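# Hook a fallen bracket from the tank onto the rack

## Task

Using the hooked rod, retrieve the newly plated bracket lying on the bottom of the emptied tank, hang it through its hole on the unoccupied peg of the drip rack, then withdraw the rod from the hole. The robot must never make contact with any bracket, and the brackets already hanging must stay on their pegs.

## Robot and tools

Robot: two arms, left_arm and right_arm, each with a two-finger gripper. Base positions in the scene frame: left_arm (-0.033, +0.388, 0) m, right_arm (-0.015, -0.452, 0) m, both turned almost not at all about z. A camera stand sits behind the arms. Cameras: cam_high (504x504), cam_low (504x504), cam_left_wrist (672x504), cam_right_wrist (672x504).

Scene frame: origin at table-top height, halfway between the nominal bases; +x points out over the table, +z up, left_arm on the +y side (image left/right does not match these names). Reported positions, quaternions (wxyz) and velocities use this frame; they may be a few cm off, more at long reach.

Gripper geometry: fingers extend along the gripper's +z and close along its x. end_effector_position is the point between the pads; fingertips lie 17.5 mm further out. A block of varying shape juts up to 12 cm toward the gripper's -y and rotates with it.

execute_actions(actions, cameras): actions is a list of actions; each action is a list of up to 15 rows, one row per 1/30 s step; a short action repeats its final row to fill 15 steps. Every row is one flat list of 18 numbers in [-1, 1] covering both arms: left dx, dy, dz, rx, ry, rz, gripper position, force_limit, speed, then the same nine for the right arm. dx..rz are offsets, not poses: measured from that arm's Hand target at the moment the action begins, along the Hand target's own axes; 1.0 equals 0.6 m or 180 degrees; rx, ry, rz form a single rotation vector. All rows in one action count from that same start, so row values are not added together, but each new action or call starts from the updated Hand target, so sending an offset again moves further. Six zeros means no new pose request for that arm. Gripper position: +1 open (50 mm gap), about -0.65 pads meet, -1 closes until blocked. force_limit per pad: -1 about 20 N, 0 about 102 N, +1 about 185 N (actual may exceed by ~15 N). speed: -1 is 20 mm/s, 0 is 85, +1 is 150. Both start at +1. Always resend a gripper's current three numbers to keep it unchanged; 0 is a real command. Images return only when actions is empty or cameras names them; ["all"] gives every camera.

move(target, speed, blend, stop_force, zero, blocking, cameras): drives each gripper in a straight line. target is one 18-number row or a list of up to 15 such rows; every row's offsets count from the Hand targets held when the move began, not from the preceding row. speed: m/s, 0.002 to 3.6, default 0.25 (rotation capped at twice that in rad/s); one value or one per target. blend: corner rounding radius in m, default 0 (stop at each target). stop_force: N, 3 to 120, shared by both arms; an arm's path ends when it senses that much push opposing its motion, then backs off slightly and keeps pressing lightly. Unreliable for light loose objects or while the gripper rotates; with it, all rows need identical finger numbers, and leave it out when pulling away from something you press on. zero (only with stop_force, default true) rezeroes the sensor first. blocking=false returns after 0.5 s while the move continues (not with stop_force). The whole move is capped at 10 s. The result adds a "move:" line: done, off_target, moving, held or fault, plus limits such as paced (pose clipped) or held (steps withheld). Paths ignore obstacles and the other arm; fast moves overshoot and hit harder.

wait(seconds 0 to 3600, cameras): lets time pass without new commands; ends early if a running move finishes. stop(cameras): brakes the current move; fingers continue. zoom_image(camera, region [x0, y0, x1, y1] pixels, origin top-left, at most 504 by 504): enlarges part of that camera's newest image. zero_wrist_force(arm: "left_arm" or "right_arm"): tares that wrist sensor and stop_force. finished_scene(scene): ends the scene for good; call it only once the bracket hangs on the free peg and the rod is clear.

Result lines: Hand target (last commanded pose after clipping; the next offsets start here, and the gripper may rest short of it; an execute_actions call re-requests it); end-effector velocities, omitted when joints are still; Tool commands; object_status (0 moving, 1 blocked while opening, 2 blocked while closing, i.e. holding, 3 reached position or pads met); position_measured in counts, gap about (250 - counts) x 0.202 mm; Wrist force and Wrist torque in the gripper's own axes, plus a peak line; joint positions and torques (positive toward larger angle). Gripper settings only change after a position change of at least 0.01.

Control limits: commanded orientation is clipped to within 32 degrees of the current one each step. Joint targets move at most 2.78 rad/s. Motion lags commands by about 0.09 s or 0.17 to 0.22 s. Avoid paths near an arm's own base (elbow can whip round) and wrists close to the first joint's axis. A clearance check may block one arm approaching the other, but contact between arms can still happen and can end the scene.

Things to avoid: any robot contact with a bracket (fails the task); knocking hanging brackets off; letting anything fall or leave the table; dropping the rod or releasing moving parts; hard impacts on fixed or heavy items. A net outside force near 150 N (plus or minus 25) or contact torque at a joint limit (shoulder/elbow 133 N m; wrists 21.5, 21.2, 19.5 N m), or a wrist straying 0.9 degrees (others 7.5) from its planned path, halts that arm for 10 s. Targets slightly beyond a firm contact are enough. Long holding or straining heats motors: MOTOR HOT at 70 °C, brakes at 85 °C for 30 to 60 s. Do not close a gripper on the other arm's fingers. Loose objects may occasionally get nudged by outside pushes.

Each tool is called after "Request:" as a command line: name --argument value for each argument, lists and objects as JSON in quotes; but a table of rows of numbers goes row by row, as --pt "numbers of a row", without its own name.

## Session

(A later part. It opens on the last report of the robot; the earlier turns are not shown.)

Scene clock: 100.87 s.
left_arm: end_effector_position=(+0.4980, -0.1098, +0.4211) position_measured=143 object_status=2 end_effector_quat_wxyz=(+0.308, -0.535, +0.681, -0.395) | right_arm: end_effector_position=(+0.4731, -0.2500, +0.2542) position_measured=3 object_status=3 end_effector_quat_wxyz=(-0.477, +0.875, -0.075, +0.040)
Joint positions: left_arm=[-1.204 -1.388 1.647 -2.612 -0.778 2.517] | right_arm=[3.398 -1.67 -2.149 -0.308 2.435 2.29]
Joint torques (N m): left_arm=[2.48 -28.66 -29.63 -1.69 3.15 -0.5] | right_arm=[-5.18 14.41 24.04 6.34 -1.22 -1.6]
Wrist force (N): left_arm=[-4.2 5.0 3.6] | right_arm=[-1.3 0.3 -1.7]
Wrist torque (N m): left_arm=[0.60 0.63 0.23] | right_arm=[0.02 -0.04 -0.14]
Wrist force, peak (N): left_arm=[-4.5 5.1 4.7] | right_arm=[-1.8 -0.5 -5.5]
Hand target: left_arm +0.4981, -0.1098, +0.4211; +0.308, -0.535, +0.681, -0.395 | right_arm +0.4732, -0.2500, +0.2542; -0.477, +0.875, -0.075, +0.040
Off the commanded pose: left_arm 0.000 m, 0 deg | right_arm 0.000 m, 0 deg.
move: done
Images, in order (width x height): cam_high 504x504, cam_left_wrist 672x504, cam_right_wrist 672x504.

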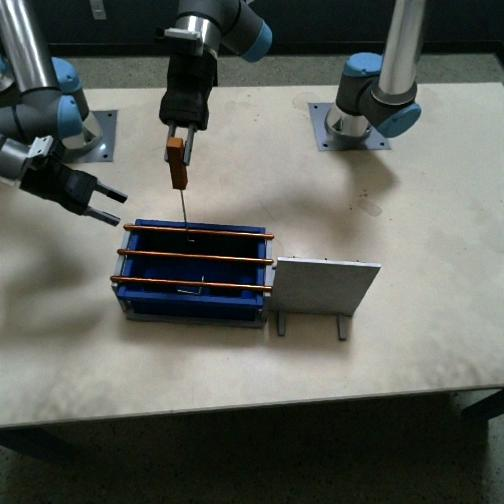

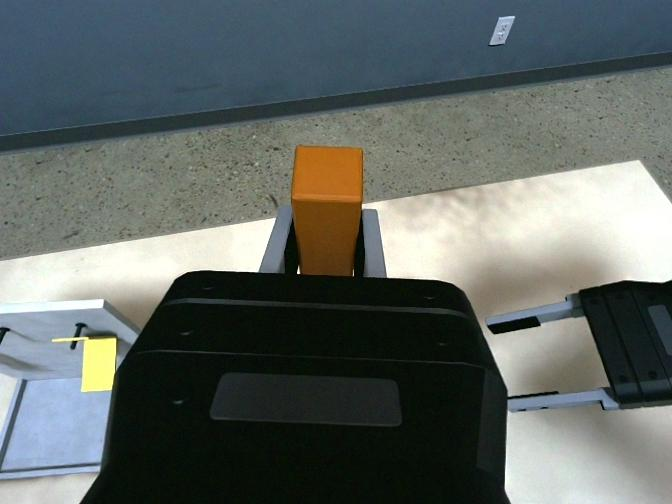

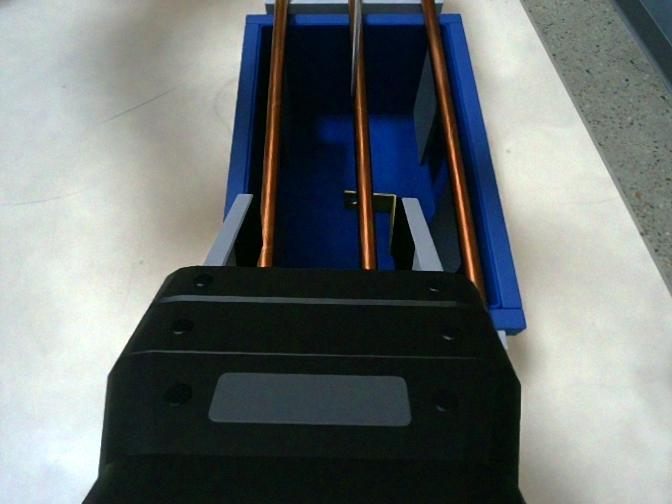

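Request:
zoom_image --camera "cam_right_wrist" --region '[290, 0, 430, 240]'

Request:
zoom_image --camera "cam_high" --region '[150, 170, 250, 310]'

Scaled by 2.100 from the camera's image (finer frame: 960x720).

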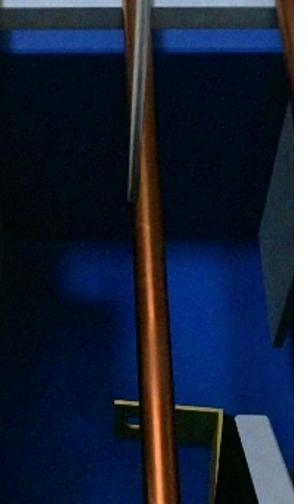

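Scaled by 3.600 from the camera's image (finer frame: 720x720).

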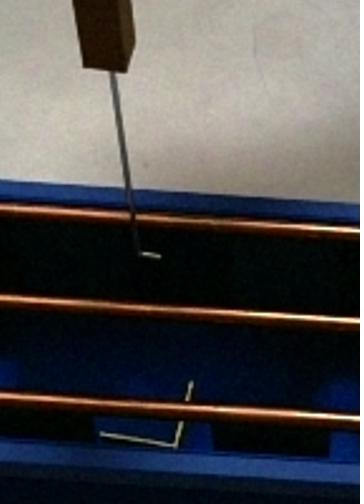

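Request:
move --pt "0.057 0.01 -0.018 0 0 0 -1 -0.5 -0.5 0 0 0 0 0 0 1 1 1" --pt "0.057 0.202 0.092 0 0 0 -1 -0.5 -0.5 0 0 0 0 0 0 1 1 1" --speed 0.15 --stop_force 10 --cameras '["cam_high","cam_right_wrist"]'

Request:
zoom_image --camera "cam_right_wrist" --region '[270, 60, 450, 240]'

Request:
zoom_image --camera "cam_high" --region '[150, 210, 250, 310]'

Scene clock: 113.83 s.
left_arm: end_effector_position=(+0.4777, -0.1403, +0.2886) position_measured=143 object_status=2 end_effector_quat_wxyz=(+0.309, -0.535, +0.681, -0.395) | right_arm: end_effector_position=(+0.4732, -0.2500, +0.2542) position_measured=3 object_status=3 end_effector_quat_wxyz=(-0.477, +0.875, -0.075, +0.040)
Joint positions: left_arm=[-1.259 -1.237 1.813 -2.887 -0.741 2.46] | right_arm=[3.398 -1.67 -2.149 -0.308 2.435 2.29]
Joint torques (N m): left_arm=[1.87 -43.23 -34.87 -5.74 2.28 0.06] | right_arm=[-12.69 14.53 24.23 5.98 -0.68 -1.64]
Wrist force (N): left_arm=[-3.9 5.1 3.0] | right_arm=[-1.1 0.5 -1.8]
Wrist torque (N m): left_arm=[0.66 0.56 0.30] | right_arm=[0.06 -0.06 -0.14]
Wrist force, peak (N): left_arm=[-4.0 6.9 4.1] | right_arm=[-1.4 0.5 -2.0]
Hand target: left_arm +0.4777, -0.1403, +0.2886; +0.308, -0.535, +0.681, -0.395 | right_arm +0.4732, -0.2500, +0.2542; -0.477, +0.875, -0.075, +0.040
Off the commanded pose: left_arm 0.000 m, 0 deg | right_arm 0.000 m, 0 deg.
move: done

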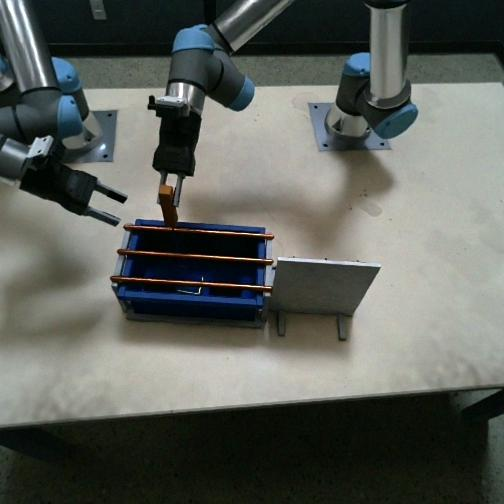

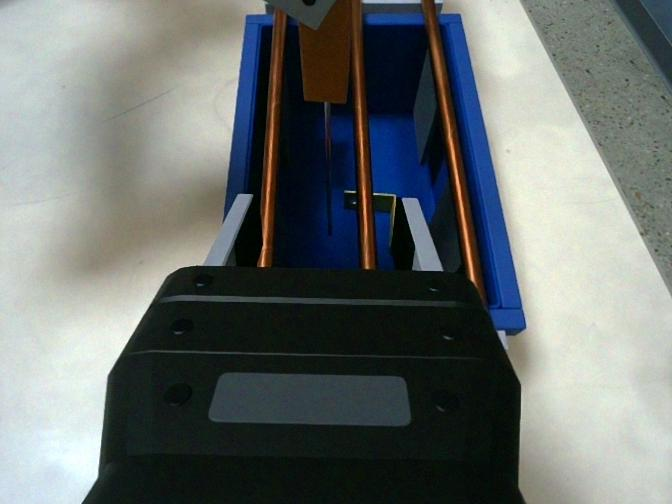

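Scaled by 2.800 from the camera's image (finer frame: 960x720).

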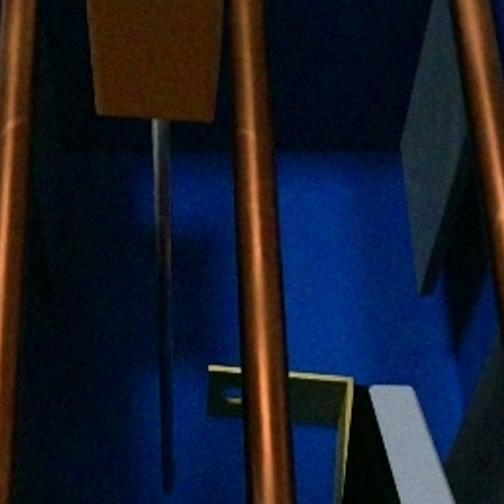

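Scaled by 5.040 from the camera's image (finer frame: 720x720).

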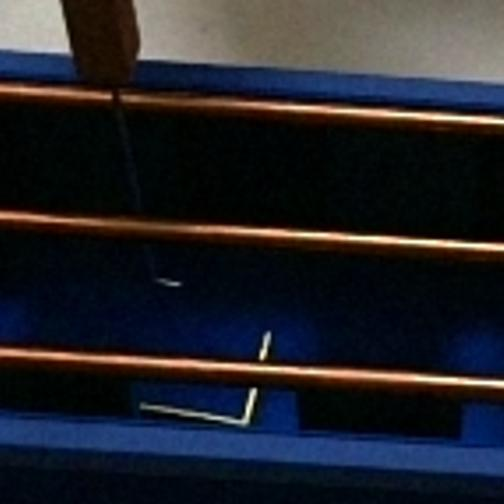

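Request:
move --target '[0.002,0.037,-0.03,0.0667,0,0,-1,-0.5,-0.5,0,0,0,0,0,0,1,1,1]' --speed 0.1 --cameras '["cam_high","cam_right_wrist"]'

Request:
zoom_image --camera "cam_right_wrist" --region '[290, 120, 410, 240]'

Request:
zoom_image --camera "cam_high" --region '[160, 230, 230, 300]'

Scene clock: 124.37 s.
left_arm: end_effector_position=(+0.4515, -0.1352, +0.2782) position_measured=143 object_status=2 end_effector_quat_wxyz=(+0.363, -0.499, +0.636, -0.464) | right_arm: end_effector_position=(+0.4732, -0.2500, +0.2542) position_measured=3 object_status=3 end_effector_quat_wxyz=(-0.477, +0.875, -0.075, +0.040)
Joint positions: left_arm=[-1.341 -1.157 1.934 -3.3 -0.558 2.596] | right_arm=[3.398 -1.67 -2.149 -0.308 2.435 2.29]
Joint torques (N m): left_arm=[5.41 -46.67 -31.71 -4.24 0.17 -1.68] | right_arm=[-14.23 14.66 24.79 4.77 0.04 -1.49]
Wrist force (N): left_arm=[-3.5 5.4 3.3] | right_arm=[-1.2 0.4 -1.7]
Wrist torque (N m): left_arm=[0.71 0.59 0.25] | right_arm=[0.03 -0.04 -0.14]
Wrist force, peak (N): left_arm=[-3.7 6.6 2.9] | right_arm=[-1.2 0.4 -2.0]
Hand target: left_arm +0.4515, -0.1352, +0.2783; +0.363, -0.499, +0.636, -0.464 | right_arm +0.4732, -0.2500, +0.2542; -0.477, +0.875, -0.075, +0.040
Off the commanded pose: left_arm 0.000 m, 0 deg | right_arm 0.000 m, 0 deg.
move: done

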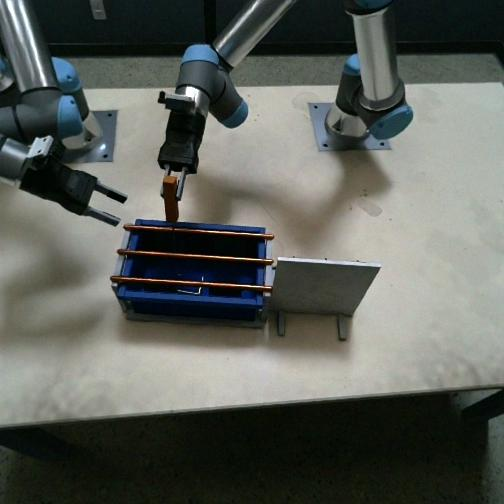

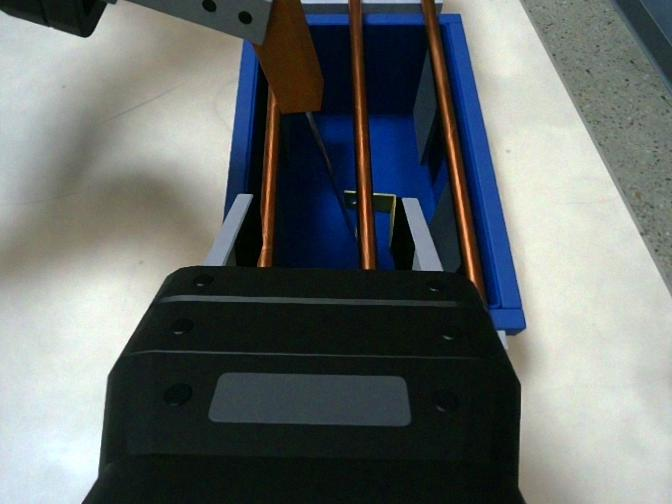

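Scaled by 4.200 from the camera's image (finer frame: 960x720).

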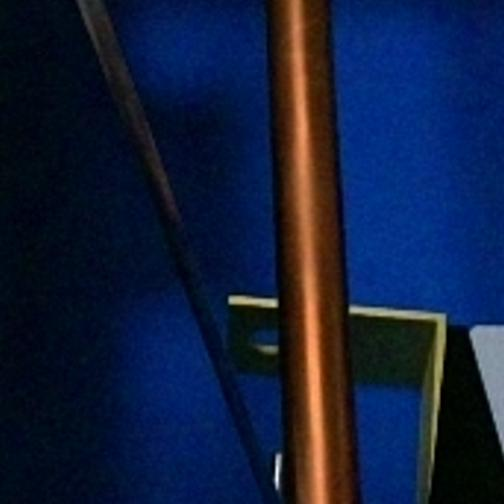

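Scaled by 7.200 from the camera's image (finer frame: 720x720).

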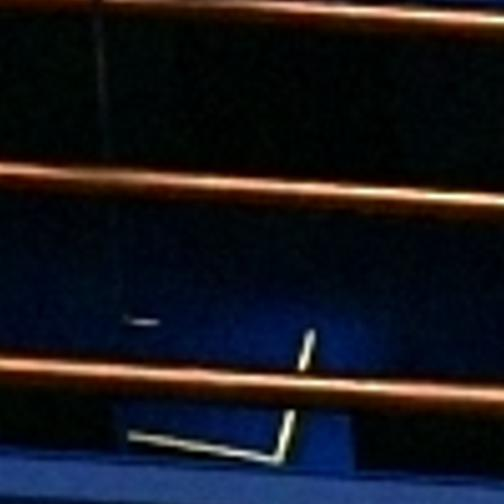

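Request:
move --target '[0,0.079,0.026,0,0,0,-1,-0.5,-0.5,0,0,0,0,0,0,1,1,1]' --speed 0.02 --stop_force 4 --cameras '["cam_high","cam_right_wrist"]'

Request:
zoom_image --camera "cam_right_wrist" --region '[290, 140, 410, 260]'

Request:
zoom_image --camera "cam_high" --region '[160, 230, 230, 300]'

Scene clock: 132.97 s.
left_arm: end_effector_position=(+0.4518, -0.1353, +0.2373) position_measured=143 object_status=2 end_effector_quat_wxyz=(+0.363, -0.499, +0.636, -0.464) | right_arm: end_effector_position=(+0.4732, -0.2500, +0.2542) position_measured=3 object_status=3 end_effector_quat_wxyz=(-0.477, +0.875, -0.075, +0.040)
Joint positions: left_arm=[-1.34 -1.08 1.958 -3.401 -0.558 2.596] | right_arm=[3.398 -1.67 -2.149 -0.308 2.435 2.29]
Joint torques (N m): left_arm=[5.23 -46.94 -29.36 -4.8 -0.99 -0.07] | right_arm=[-14.52 14.87 25.65 3.47 0.78 -1.44]
Wrist force (N): left_arm=[-4.0 3.8 2.3] | right_arm=[-1.2 0.6 -1.8]
Wrist torque (N m): left_arm=[0.75 0.61 0.28] | right_arm=[0.07 -0.05 -0.14]
Wrist force, peak (N): left_arm=[-3.6 -6.0 -3.9] | right_arm=[-1.3 0.3 -2.0]
Hand target: left_arm +0.4518, -0.1353, +0.2373; +0.363, -0.499, +0.636, -0.464 (not the last commanded pose) | right_arm +0.4732, -0.2500, +0.2542; -0.477, +0.875, -0.075, +0.040
Off the commanded pose: left_arm 0.009 m, 0 deg | right_arm 0.000 m, 0 deg.
move: contact (left_arm)

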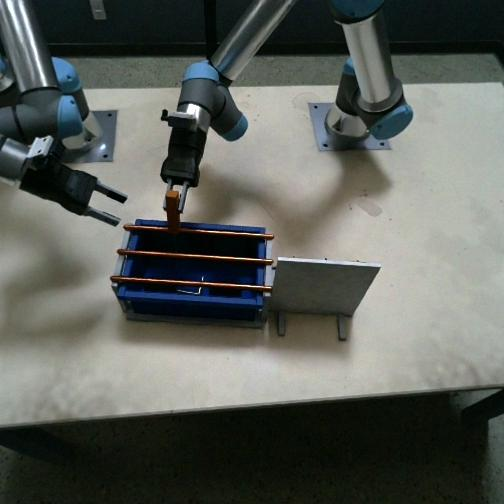

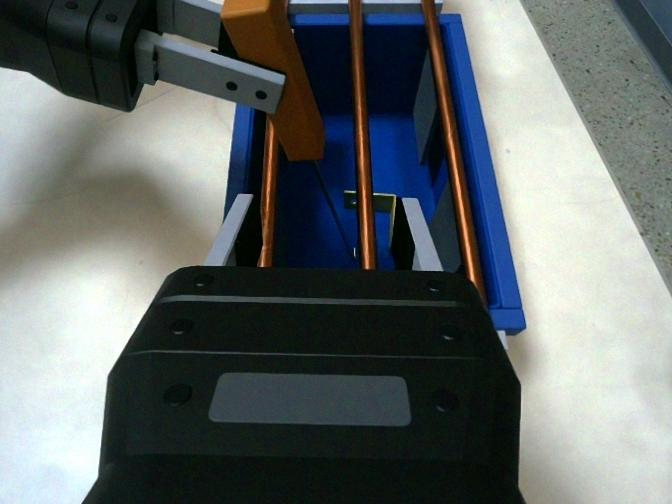

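Scaled by 4.200 from the camera's image (finer frame: 960x720).

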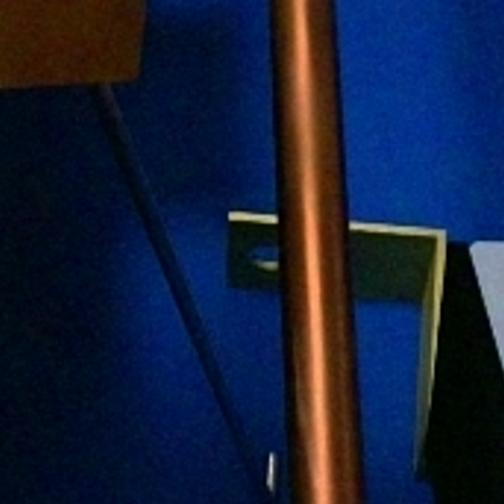

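Scaled by 7.200 from the camera's image (finer frame: 720x720).

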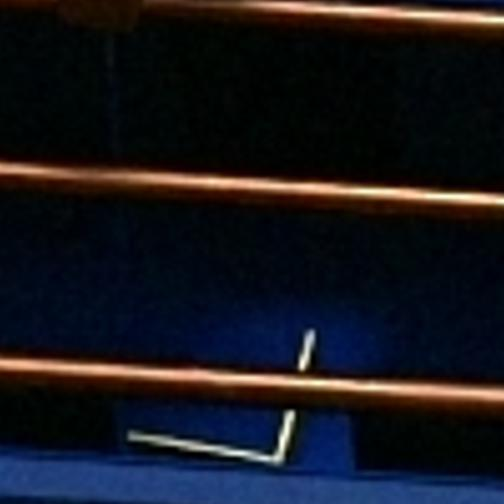

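Request:
move --pt "0 -0.0206 -0.0067 0 0 0 -1 -0.5 -0.5 0 0 0 0 0 0 1 1 1" --pt "-0.043 -0.0205 -0.007 0 0 0 -1 -0.5 -0.5 0 0 0 0 0 0 1 1 1" --speed 0.06 --cameras '["cam_high","cam_right_wrist"]'

Request:
zoom_image --camera "cam_right_wrist" --region '[310, 160, 410, 260]'

Request:
zoom_image --camera "cam_high" --region '[160, 230, 230, 300]'

Scene clock: 137.87 s.
left_arm: end_effector_position=(+0.4577, -0.1101, +0.2503) position_measured=143 object_status=2 end_effector_quat_wxyz=(+0.363, -0.499, +0.636, -0.464) end_effector_velocity=(+0.000, -0.002, +0.000) end_effector_angular_velocity=(-0.001, +0.000, +0.002) | right_arm: end_effector_position=(+0.4732, -0.2500, +0.2542) position_measured=3 object_status=3 end_effector_quat_wxyz=(-0.477, +0.875, -0.075, +0.040)
Joint positions: left_arm=[-1.316 -1.133 2.005 -3.416 -0.578 2.622] | right_arm=[3.398 -1.67 -2.149 -0.308 2.435 2.29]
Joint velocities: left_arm=[-0.002 0.002 -0.004 0.005 0.003 -0.005] | right_arm=[within noise]
Joint torques (N m): left_arm=[-6.33 -29.38 -31.03 -0.99 3.65 -2.12] | right_arm=[-13.57 15.26 23.27 2.35 1.39 -1.55]
Wrist force (N): left_arm=[-3.3 5.6 3.3] | right_arm=[-1.0 0.5 -1.5]
Wrist torque (N m): left_arm=[0.73 0.54 0.27] | right_arm=[0.05 -0.07 -0.14]
Wrist force, peak (N): left_arm=[-3.9 6.5 3.6] | right_arm=[-1.3 0.6 -1.9]
Hand target: left_arm +0.4577, -0.1102, +0.2502; +0.363, -0.499, +0.636, -0.464 | right_arm +0.4732, -0.2500, +0.2542; -0.477, +0.875, -0.075, +0.040
Off the commanded pose: left_arm 0.000 m, 0 deg | right_arm 0.000 m, 0 deg.
move: done

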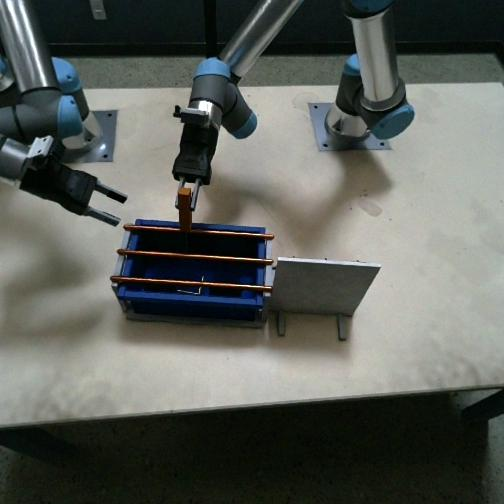

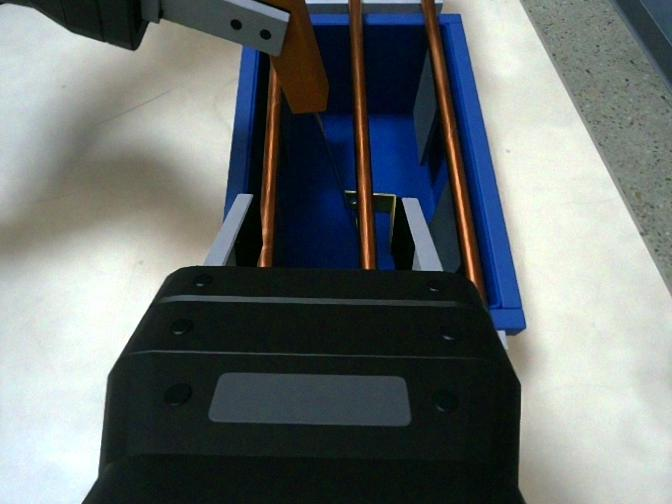

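Scaled by 5.040 from the camera's image (finer frame: 960x720).

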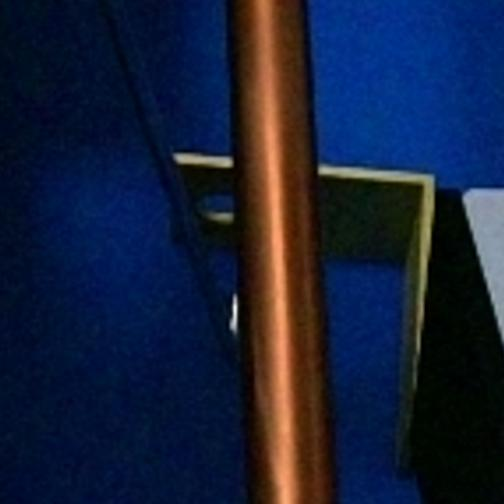

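Scaled by 7.200 from the camera's image (finer frame: 720x720).

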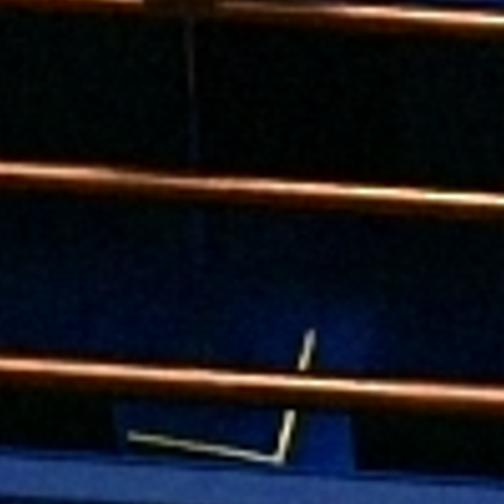

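Request:
move --target '[-0.046,-0.0025,-0.009,0,0,0,-1,-0.5,-0.5,0,0,0,0,0,0,1,1,1]' --speed 0.03 --stop_force 3 --cameras '["cam_high","cam_right_wrist"]'

Request:
zoom_image --camera "cam_right_wrist" --region '[310, 160, 410, 260]'

Request:
zoom_image --camera "cam_high" --region '[160, 230, 230, 300]'

Scene clock: 143.03 s.
left_arm: end_effector_position=(+0.4597, -0.0822, +0.2533) position_measured=143 object_status=2 end_effector_quat_wxyz=(+0.363, -0.499, +0.636, -0.464) | right_arm: end_effector_position=(+0.4732, -0.2500, +0.2542) position_measured=3 object_status=3 end_effector_quat_wxyz=(-0.477, +0.875, -0.075, +0.040)
Joint positions: left_arm=[-1.297 -1.175 2.067 -3.452 -0.593 2.641] | right_arm=[3.398 -1.67 -2.149 -0.308 2.435 2.29]
Joint torques (N m): left_arm=[-7.14 -27.53 -29.47 -0.75 3.47 -2.01] | right_arm=[-12.54 15.78 25.52 1.24 2.1 -1.34]
Wrist force (N): left_arm=[-3.1 6.1 3.2] | right_arm=[-1.3 0.5 -1.8]
Wrist torque (N m): left_arm=[0.83 0.48 0.27] | right_arm=[0.06 -0.03 -0.14]
Wrist force, peak (N): left_arm=[-3.5 6.2 3.5] | right_arm=[-1.3 0.4 -2.0]
Hand target: left_arm +0.4597, -0.0822, +0.2533; +0.363, -0.499, +0.636, -0.464 | right_arm +0.4732, -0.2500, +0.2542; -0.477, +0.875, -0.075, +0.040
Off the commanded pose: left_arm 0.000 m, 0 deg | right_arm 0.000 m, 0 deg.
move: done

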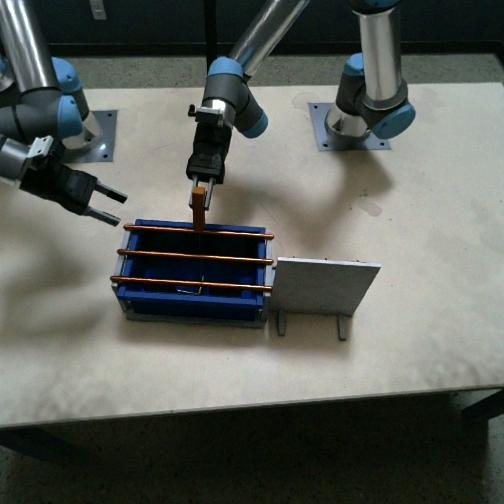

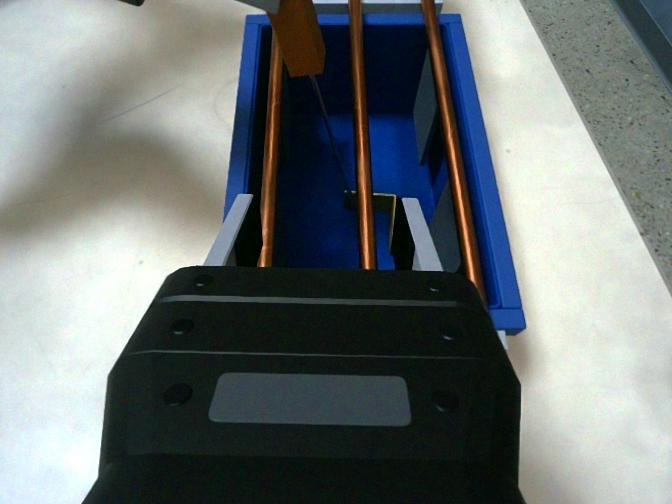

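Scaled by 5.040 from the camera's image (finer frame: 960x720).

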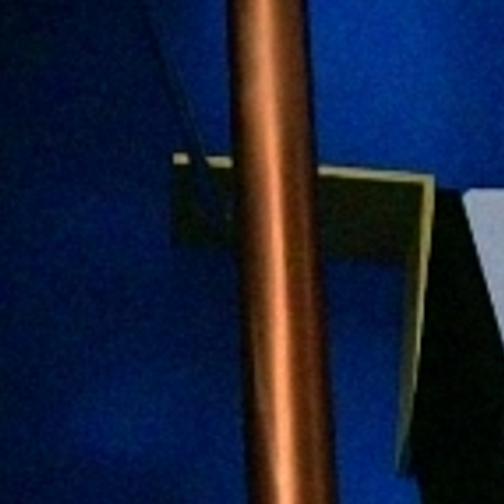

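Scaled by 7.200 from the camera's image (finer frame: 720x720).

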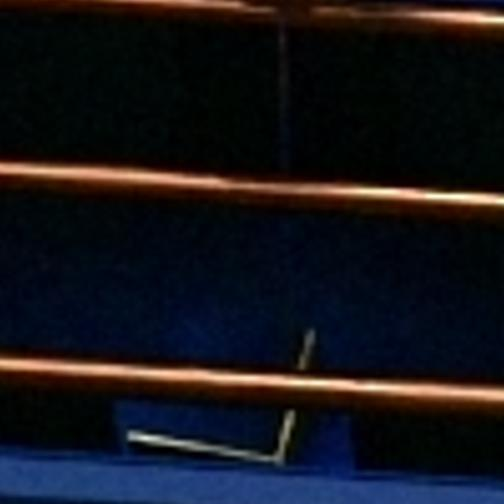

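Request:
zoom_image --camera "cam_right_wrist" --region '[335, 180, 375, 220]'

Scaled by 12.600 from the camera's image (finer frame: 960x720).

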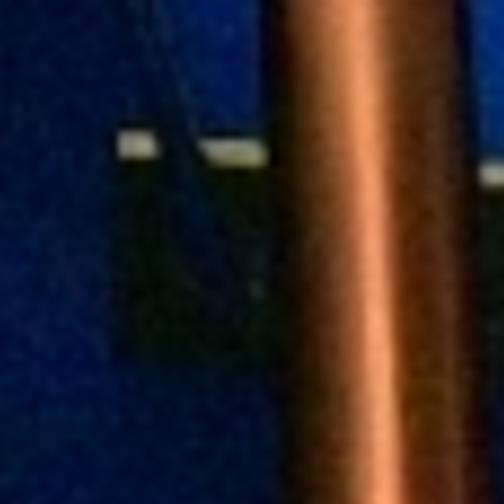

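Request:
move --pt "-0.007 -0.001 -0.0015 0 0 0 -1 -0.5 -0.5 0 0 0 0 0 0 1 1 1" --pt "-0.007 -0.0327 -0.0117 0 0 0 -1 -0.5 -0.5 0 0 0 0 0 0 1 1 1" --speed 0.04 --cameras '["cam_high","cam_right_wrist"]'

Request:
zoom_image --camera "cam_right_wrist" --region '[310, 160, 410, 260]'

Request:
zoom_image --camera "cam_high" --region '[160, 230, 230, 300]'

Scene clock: 146.50 s.
left_arm: end_effector_position=(+0.4601, -0.0780, +0.2743) position_measured=143 object_status=2 end_effector_quat_wxyz=(+0.363, -0.499, +0.636, -0.464) end_effector_velocity=(+0.000, +0.001, -0.001) end_effector_angular_velocity=(-0.002, -0.001, +0.001) | right_arm: end_effector_position=(+0.4732, -0.2500, +0.2542) position_measured=3 object_status=3 end_effector_quat_wxyz=(-0.477, +0.875, -0.075, +0.040)
Joint positions: left_arm=[-1.294 -1.223 2.062 -3.403 -0.596 2.644] | right_arm=[3.398 -1.67 -2.149 -0.308 2.435 2.29]
Joint velocities: left_arm=[0 0.003 0.002 -0.006 0.001 -0.001] | right_arm=[within noise]
Joint torques (N m): left_arm=[-4.84 -25.2 -11.61 -5.35 3.15 -1.99] | right_arm=[-13.9 16.39 24.57 1.28 2.38 -1.42]
Wrist force (N): left_arm=[-3.4 6.0 3.6] | right_arm=[-1.1 0.6 -1.6]
Wrist torque (N m): left_arm=[0.77 0.53 0.28] | right_arm=[0.06 -0.05 -0.14]
Wrist force, peak (N): left_arm=[-3.4 7.2 4.0] | right_arm=[-1.4 0.3 -2.0]
Hand target: left_arm +0.4601, -0.0780, +0.2741; +0.363, -0.499, +0.636, -0.464 | right_arm +0.4732, -0.2500, +0.2542; -0.477, +0.875, -0.075, +0.040
Off the commanded pose: left_arm 0.000 m, 0 deg | right_arm 0.000 m, 0 deg.
move: done

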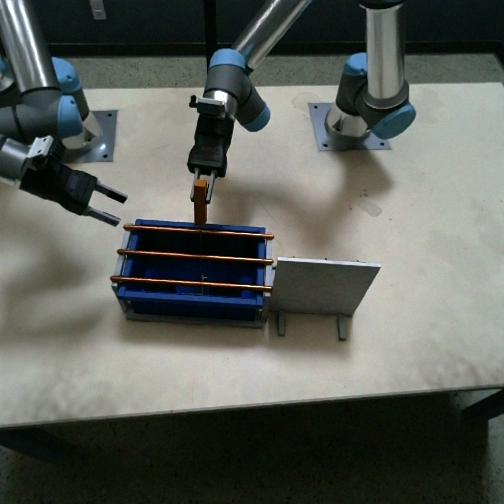

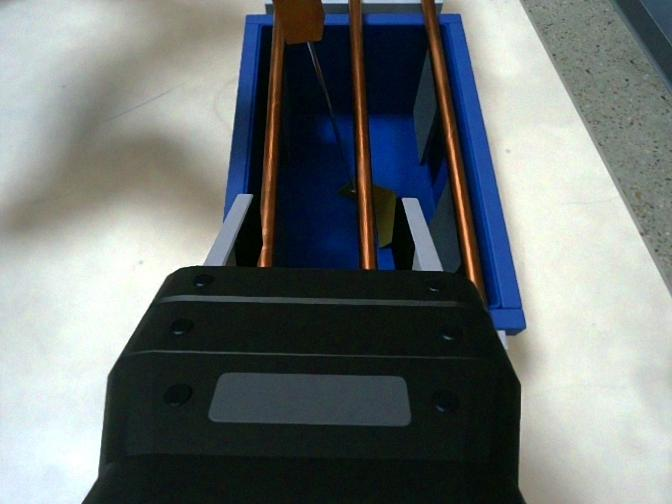

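Scaled by 5.040 from the camera's image (finer frame: 960x720).

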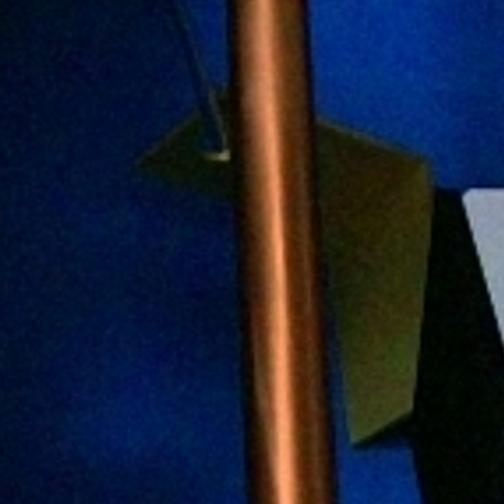

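Scaled by 7.200 from the camera's image (finer frame: 720x720).

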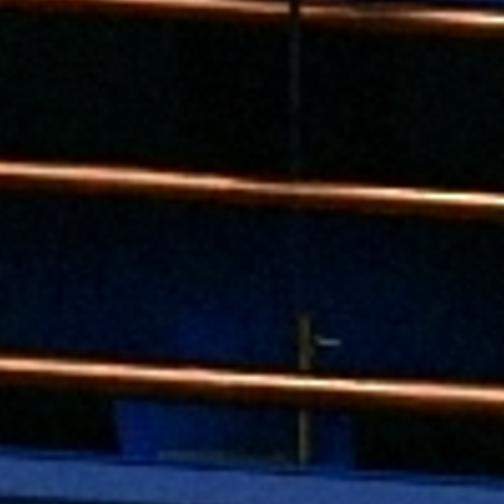

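Request:
move --pt "0 -0.0555 -0.018 0 0 0 -1 -0.5 -0.5 0 0 0 0 0 0 1 1 1" --pt "-0.005 -0.0615 0.0 -0.0667 0 0 -1 -0.5 -0.5 0 0 0 0 0 0 1 1 1" --speed 0.06 --cameras '["cam_high","cam_right_wrist"]'

Request:
zoom_image --camera "cam_right_wrist" --region '[240, 0, 480, 260]'

Request:
zoom_image --camera "cam_high" --region '[160, 210, 250, 300]'

Scene clock: 153.43 s.
left_arm: end_effector_position=(+0.4719, -0.0776, +0.3094) position_measured=143 object_status=2 end_effector_quat_wxyz=(+0.308, -0.535, +0.681, -0.395) | right_arm: end_effector_position=(+0.4732, -0.2500, +0.2542) position_measured=3 object_status=3 end_effector_quat_wxyz=(-0.477, +0.875, -0.075, +0.040)
Joint positions: left_arm=[-1.23 -1.379 1.944 -2.899 -0.76 2.49] | right_arm=[3.398 -1.67 -2.149 -0.308 2.435 2.29]
Joint torques (N m): left_arm=[-6.69 -23.53 -16.32 -5.29 3.57 1.86] | right_arm=[-14.44 16.84 24.1 1.11 2.39 -1.37]
Wrist force (N): left_arm=[-4.1 5.6 3.6] | right_arm=[-1.1 0.6 -1.7]
Wrist torque (N m): left_arm=[0.64 0.64 0.29] | right_arm=[0.07 -0.06 -0.14]
Wrist force, peak (N): left_arm=[-3.5 7.0 4.0] | right_arm=[-1.2 0.3 -2.1]
Hand target: left_arm +0.4718, -0.0777, +0.3092; +0.308, -0.535, +0.681, -0.395 | right_arm +0.4732, -0.2500, +0.2542; -0.477, +0.875, -0.075, +0.040
Off the commanded pose: left_arm 0.000 m, 0 deg | right_arm 0.000 m, 0 deg.
move: done

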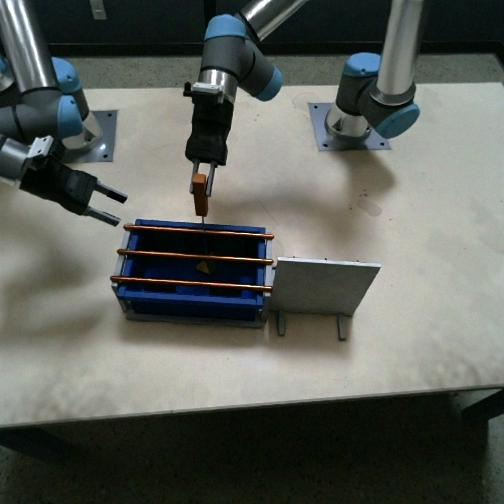

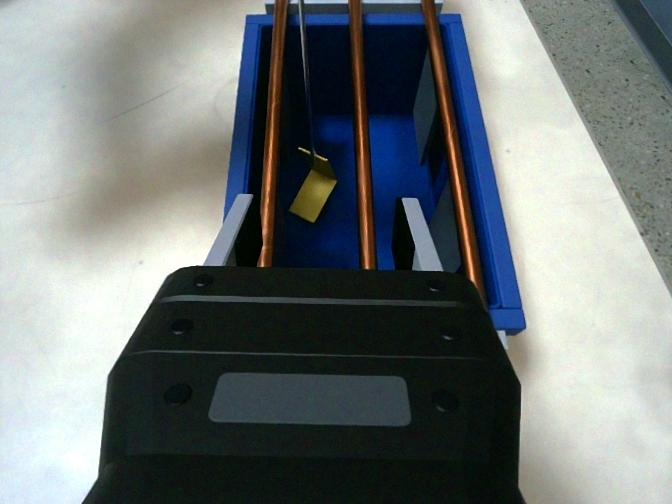

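Scaled by 1.938 from the camera's image (finer frame: 960x720).

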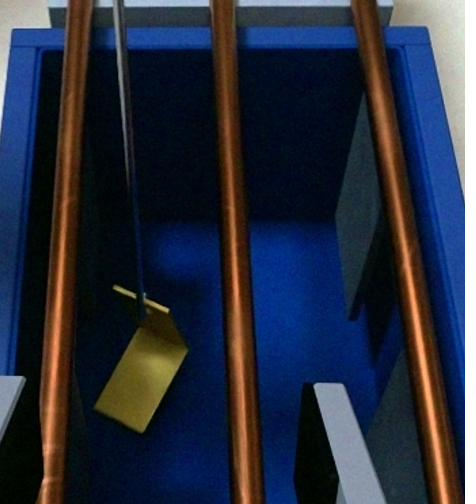

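Scaled by 5.600 from the camera's image (finer frame: 720x720).

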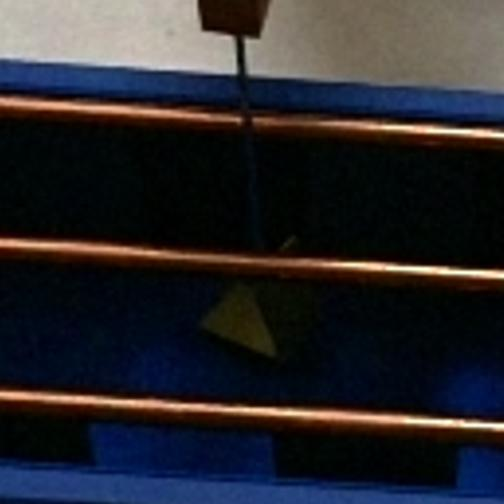

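Request:
move --pt "-0.002 -0.003 0.006 0 -0.096 -0.0556 -1 -0.5 -0.5 0 0 0 0 0 0 1 1 1" --pt "-0.002 -0.2775 -0.153 0 -0.096 -0.0556 -1 -0.5 -0.5 0 0 0 0 0 0 1 1 1" --speed '[0.1,0.06]' --cameras '["cam_high","cam_low","cam_right_wrist","cam_left_wrist"]'

Scene clock: 162.50 s.
left_arm: end_effector_position=(+0.4754, -0.0769, +0.4993) position_measured=143 object_status=2 end_effector_quat_wxyz=(-0.372, +0.645, -0.578, +0.335) | right_arm: end_effector_position=(+0.4732, -0.2500, +0.2542) position_measured=3 object_status=3 end_effector_quat_wxyz=(-0.477, +0.875, -0.075, +0.040)
Joint positions: left_arm=[-1.279 -1.421 1.381 -1.839 -0.551 1.924] | right_arm=[3.398 -1.67 -2.149 -0.308 2.435 2.29]
Joint torques (N m): left_arm=[-4.77 -25.49 -19.29 -6.44 3.3 -1.66] | right_arm=[-12.83 15.86 24.66 0.98 2.35 -1.05]
Wrist force (N): left_arm=[-3.7 5.8 3.9] | right_arm=[-1.0 0.4 -1.6]
Wrist torque (N m): left_arm=[0.70 0.55 0.38] | right_arm=[0.03 -0.07 -0.14]
Wrist force, peak (N): left_arm=[-3.5 6.8 4.7] | right_arm=[-1.3 0.6 -1.9]
Hand target: left_arm +0.4754, -0.0769, +0.4993; -0.372, +0.645, -0.578, +0.335 | right_arm +0.4732, -0.2500, +0.2542; -0.477, +0.875, -0.075, +0.040
Off the commanded pose: left_arm 0.000 m, 0 deg | right_arm 0.000 m, 0 deg.
move: done

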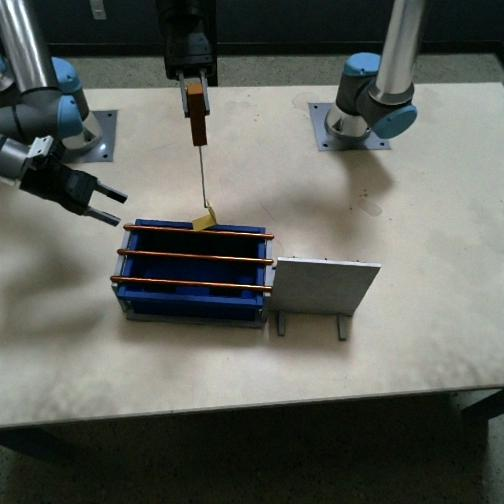

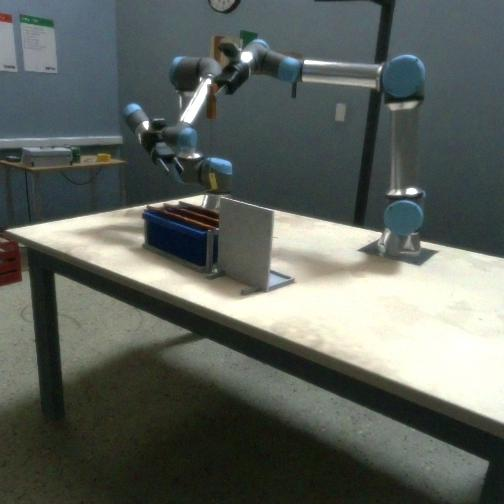

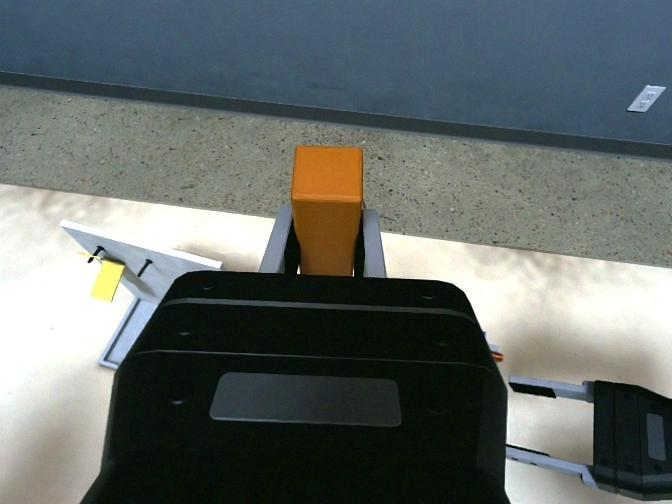

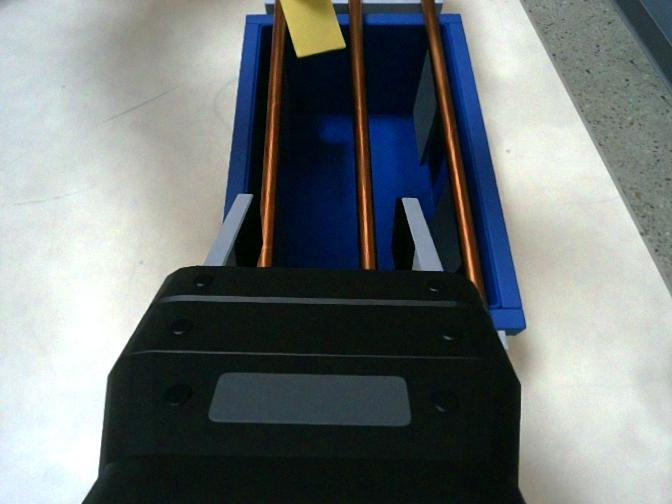

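Request:
move --target '[-0.4015,-0.0587,0.1015,0,0.4955,0.286,-1,-0.5,-0.5,0,0,0,0,0,0,1,1,1]' --speed 0.2 --cameras '["cam_high","cam_low","cam_left_wrist"]'

Scene clock: 174.97 s.
left_arm: end_effector_position=(+0.5194, +0.1702, +0.4986) position_measured=143 object_status=2 end_effector_quat_wxyz=(-0.029, +0.052, +0.864, -0.500) end_effector_velocity=(+0.000, +0.000, +0.000) end_effector_angular_velocity=(+0.000, +0.000, -0.003) | right_arm: end_effector_position=(+0.4732, -0.2500, +0.2542) position_measured=3 object_status=3 end_effector_quat_wxyz=(-0.477, +0.875, -0.075, +0.040)
Joint positions: left_arm=[-0.223 -1.395 1.323 -1.682 -2.611 4.503] | right_arm=[3.398 -1.67 -2.149 -0.308 2.435 2.29]
Joint velocities: left_arm=[0 0 0 0.004 -0.001 0.005] | right_arm=[within noise]
Joint torques (N m): left_arm=[-3.22 -43.06 -26.55 -1.22 -1.7 1.87] | right_arm=[-12.88 16.76 24.97 1.17 2.31 -1.22]
Wrist force (N): left_arm=[-3.6 6.0 3.6] | right_arm=[-0.9 0.4 -1.8]
Wrist torque (N m): left_arm=[0.77 0.60 0.27] | right_arm=[0.04 -0.09 -0.14]
Wrist force, peak (N): left_arm=[-3.7 6.6 3.8] | right_arm=[-1.4 0.6 -1.9]
Hand target: left_arm +0.5194, +0.1702, +0.4987; -0.029, +0.052, +0.864, -0.500 | right_arm +0.4732, -0.2500, +0.2542; -0.477, +0.875, -0.075, +0.040
Off the commanded pose: left_arm 0.000 m, 0 deg | right_arm 0.000 m, 0 deg.
move: done

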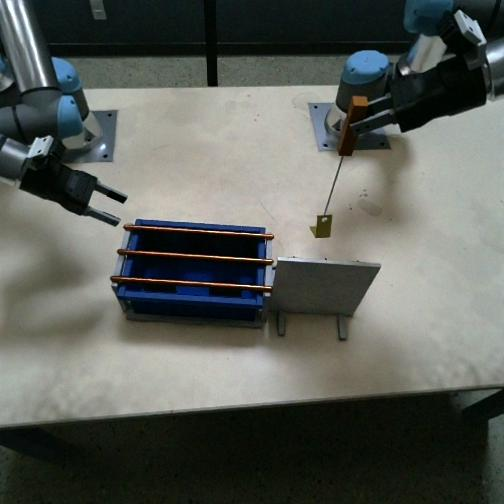

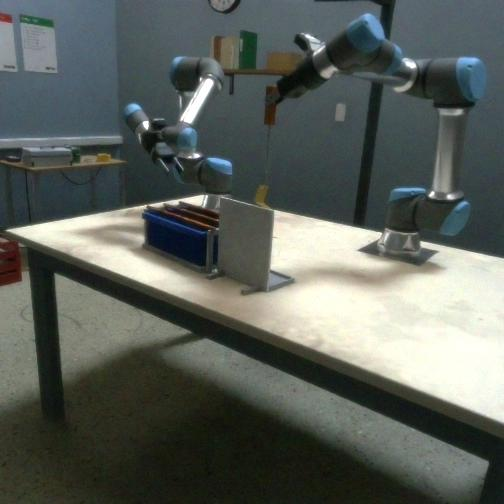

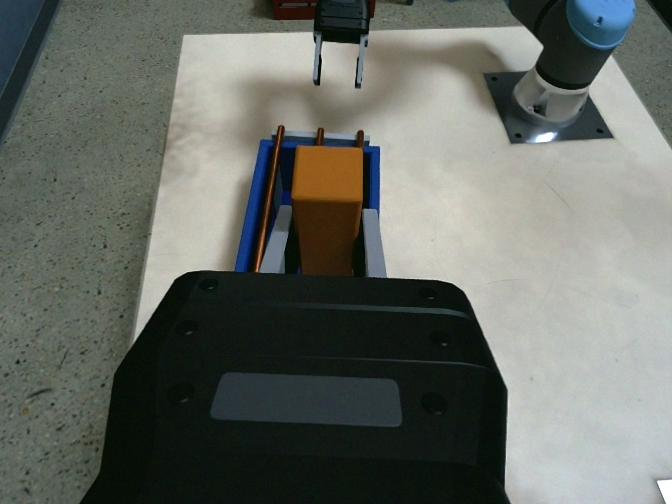

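Request:
move --target '[0,0,0,0,0,0,-1,-0.5,-0.5,-0.222,-0.263,0.387,0.128,0.2857,0.1057,1,1,1]' --speed 0.4 --cameras '["cam_high","cam_right_wrist"]'

Request:
zoom_image --camera "cam_right_wrist" --region '[200, 0, 500, 260]'

Scene clock: 179.73 s.
left_arm: end_effector_position=(+0.5194, +0.1702, +0.4987) position_measured=143 object_status=2 end_effector_quat_wxyz=(-0.029, +0.052, +0.864, -0.500) | right_arm: end_effector_position=(+0.3897, +0.0491, +0.2614) position_measured=3 object_status=3 end_effector_quat_wxyz=(-0.556, +0.639, -0.401, +0.349)
Joint positions: left_arm=[-0.223 -1.395 1.323 -1.681 -2.611 4.503] | right_arm=[4.597 -2.03 -2.175 0.803 0.566 3.363]
Joint torques (N m): left_arm=[-7.33 -44.79 -23 -5.19 -4.51 -2.03] | right_arm=[10.63 25.69 17.91 4.96 -1.82 0.57]
Wrist force (N): left_arm=[-3.6 6.1 3.8] | right_arm=[-1.7 -0.6 -2.7]
Wrist torque (N m): left_arm=[0.78 0.62 0.25] | right_arm=[-0.01 -0.10 -0.23]
Wrist force, peak (N): left_arm=[-4.1 6.1 4.1] | right_arm=[-4.9 0.1 -2.4]
Hand target: left_arm +0.5194, +0.1702, +0.4987; -0.029, +0.052, +0.864, -0.500 | right_arm +0.3896, +0.0493, +0.2613; -0.556, +0.639, -0.401, +0.349
Off the commanded pose: left_arm 0.000 m, 0 deg | right_arm 0.000 m, 0 deg.
move: done

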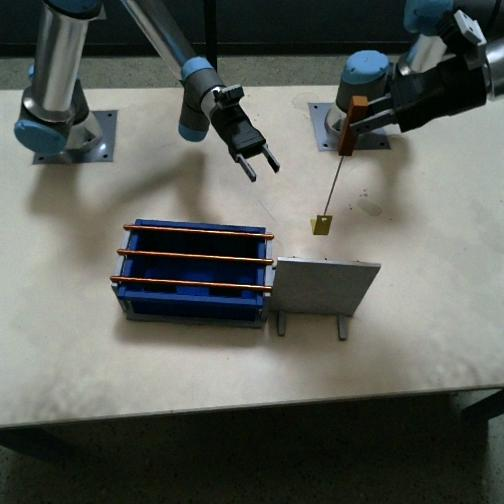

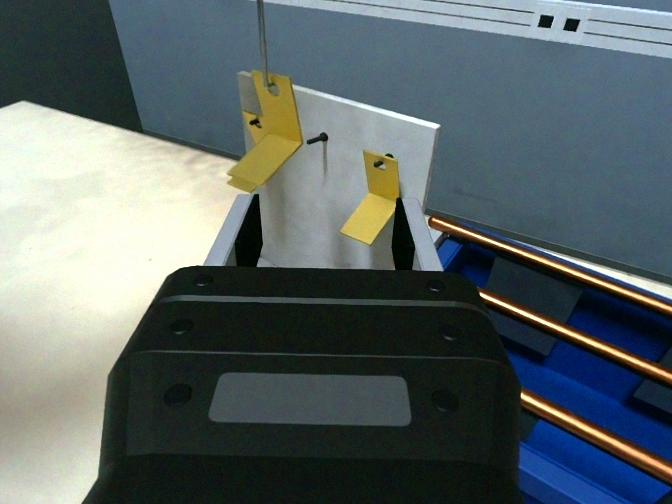

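Scaled by 1.680 from the camera's image (finer frame: 960x720).

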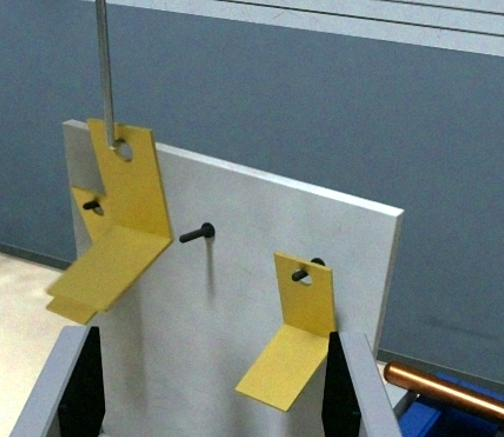

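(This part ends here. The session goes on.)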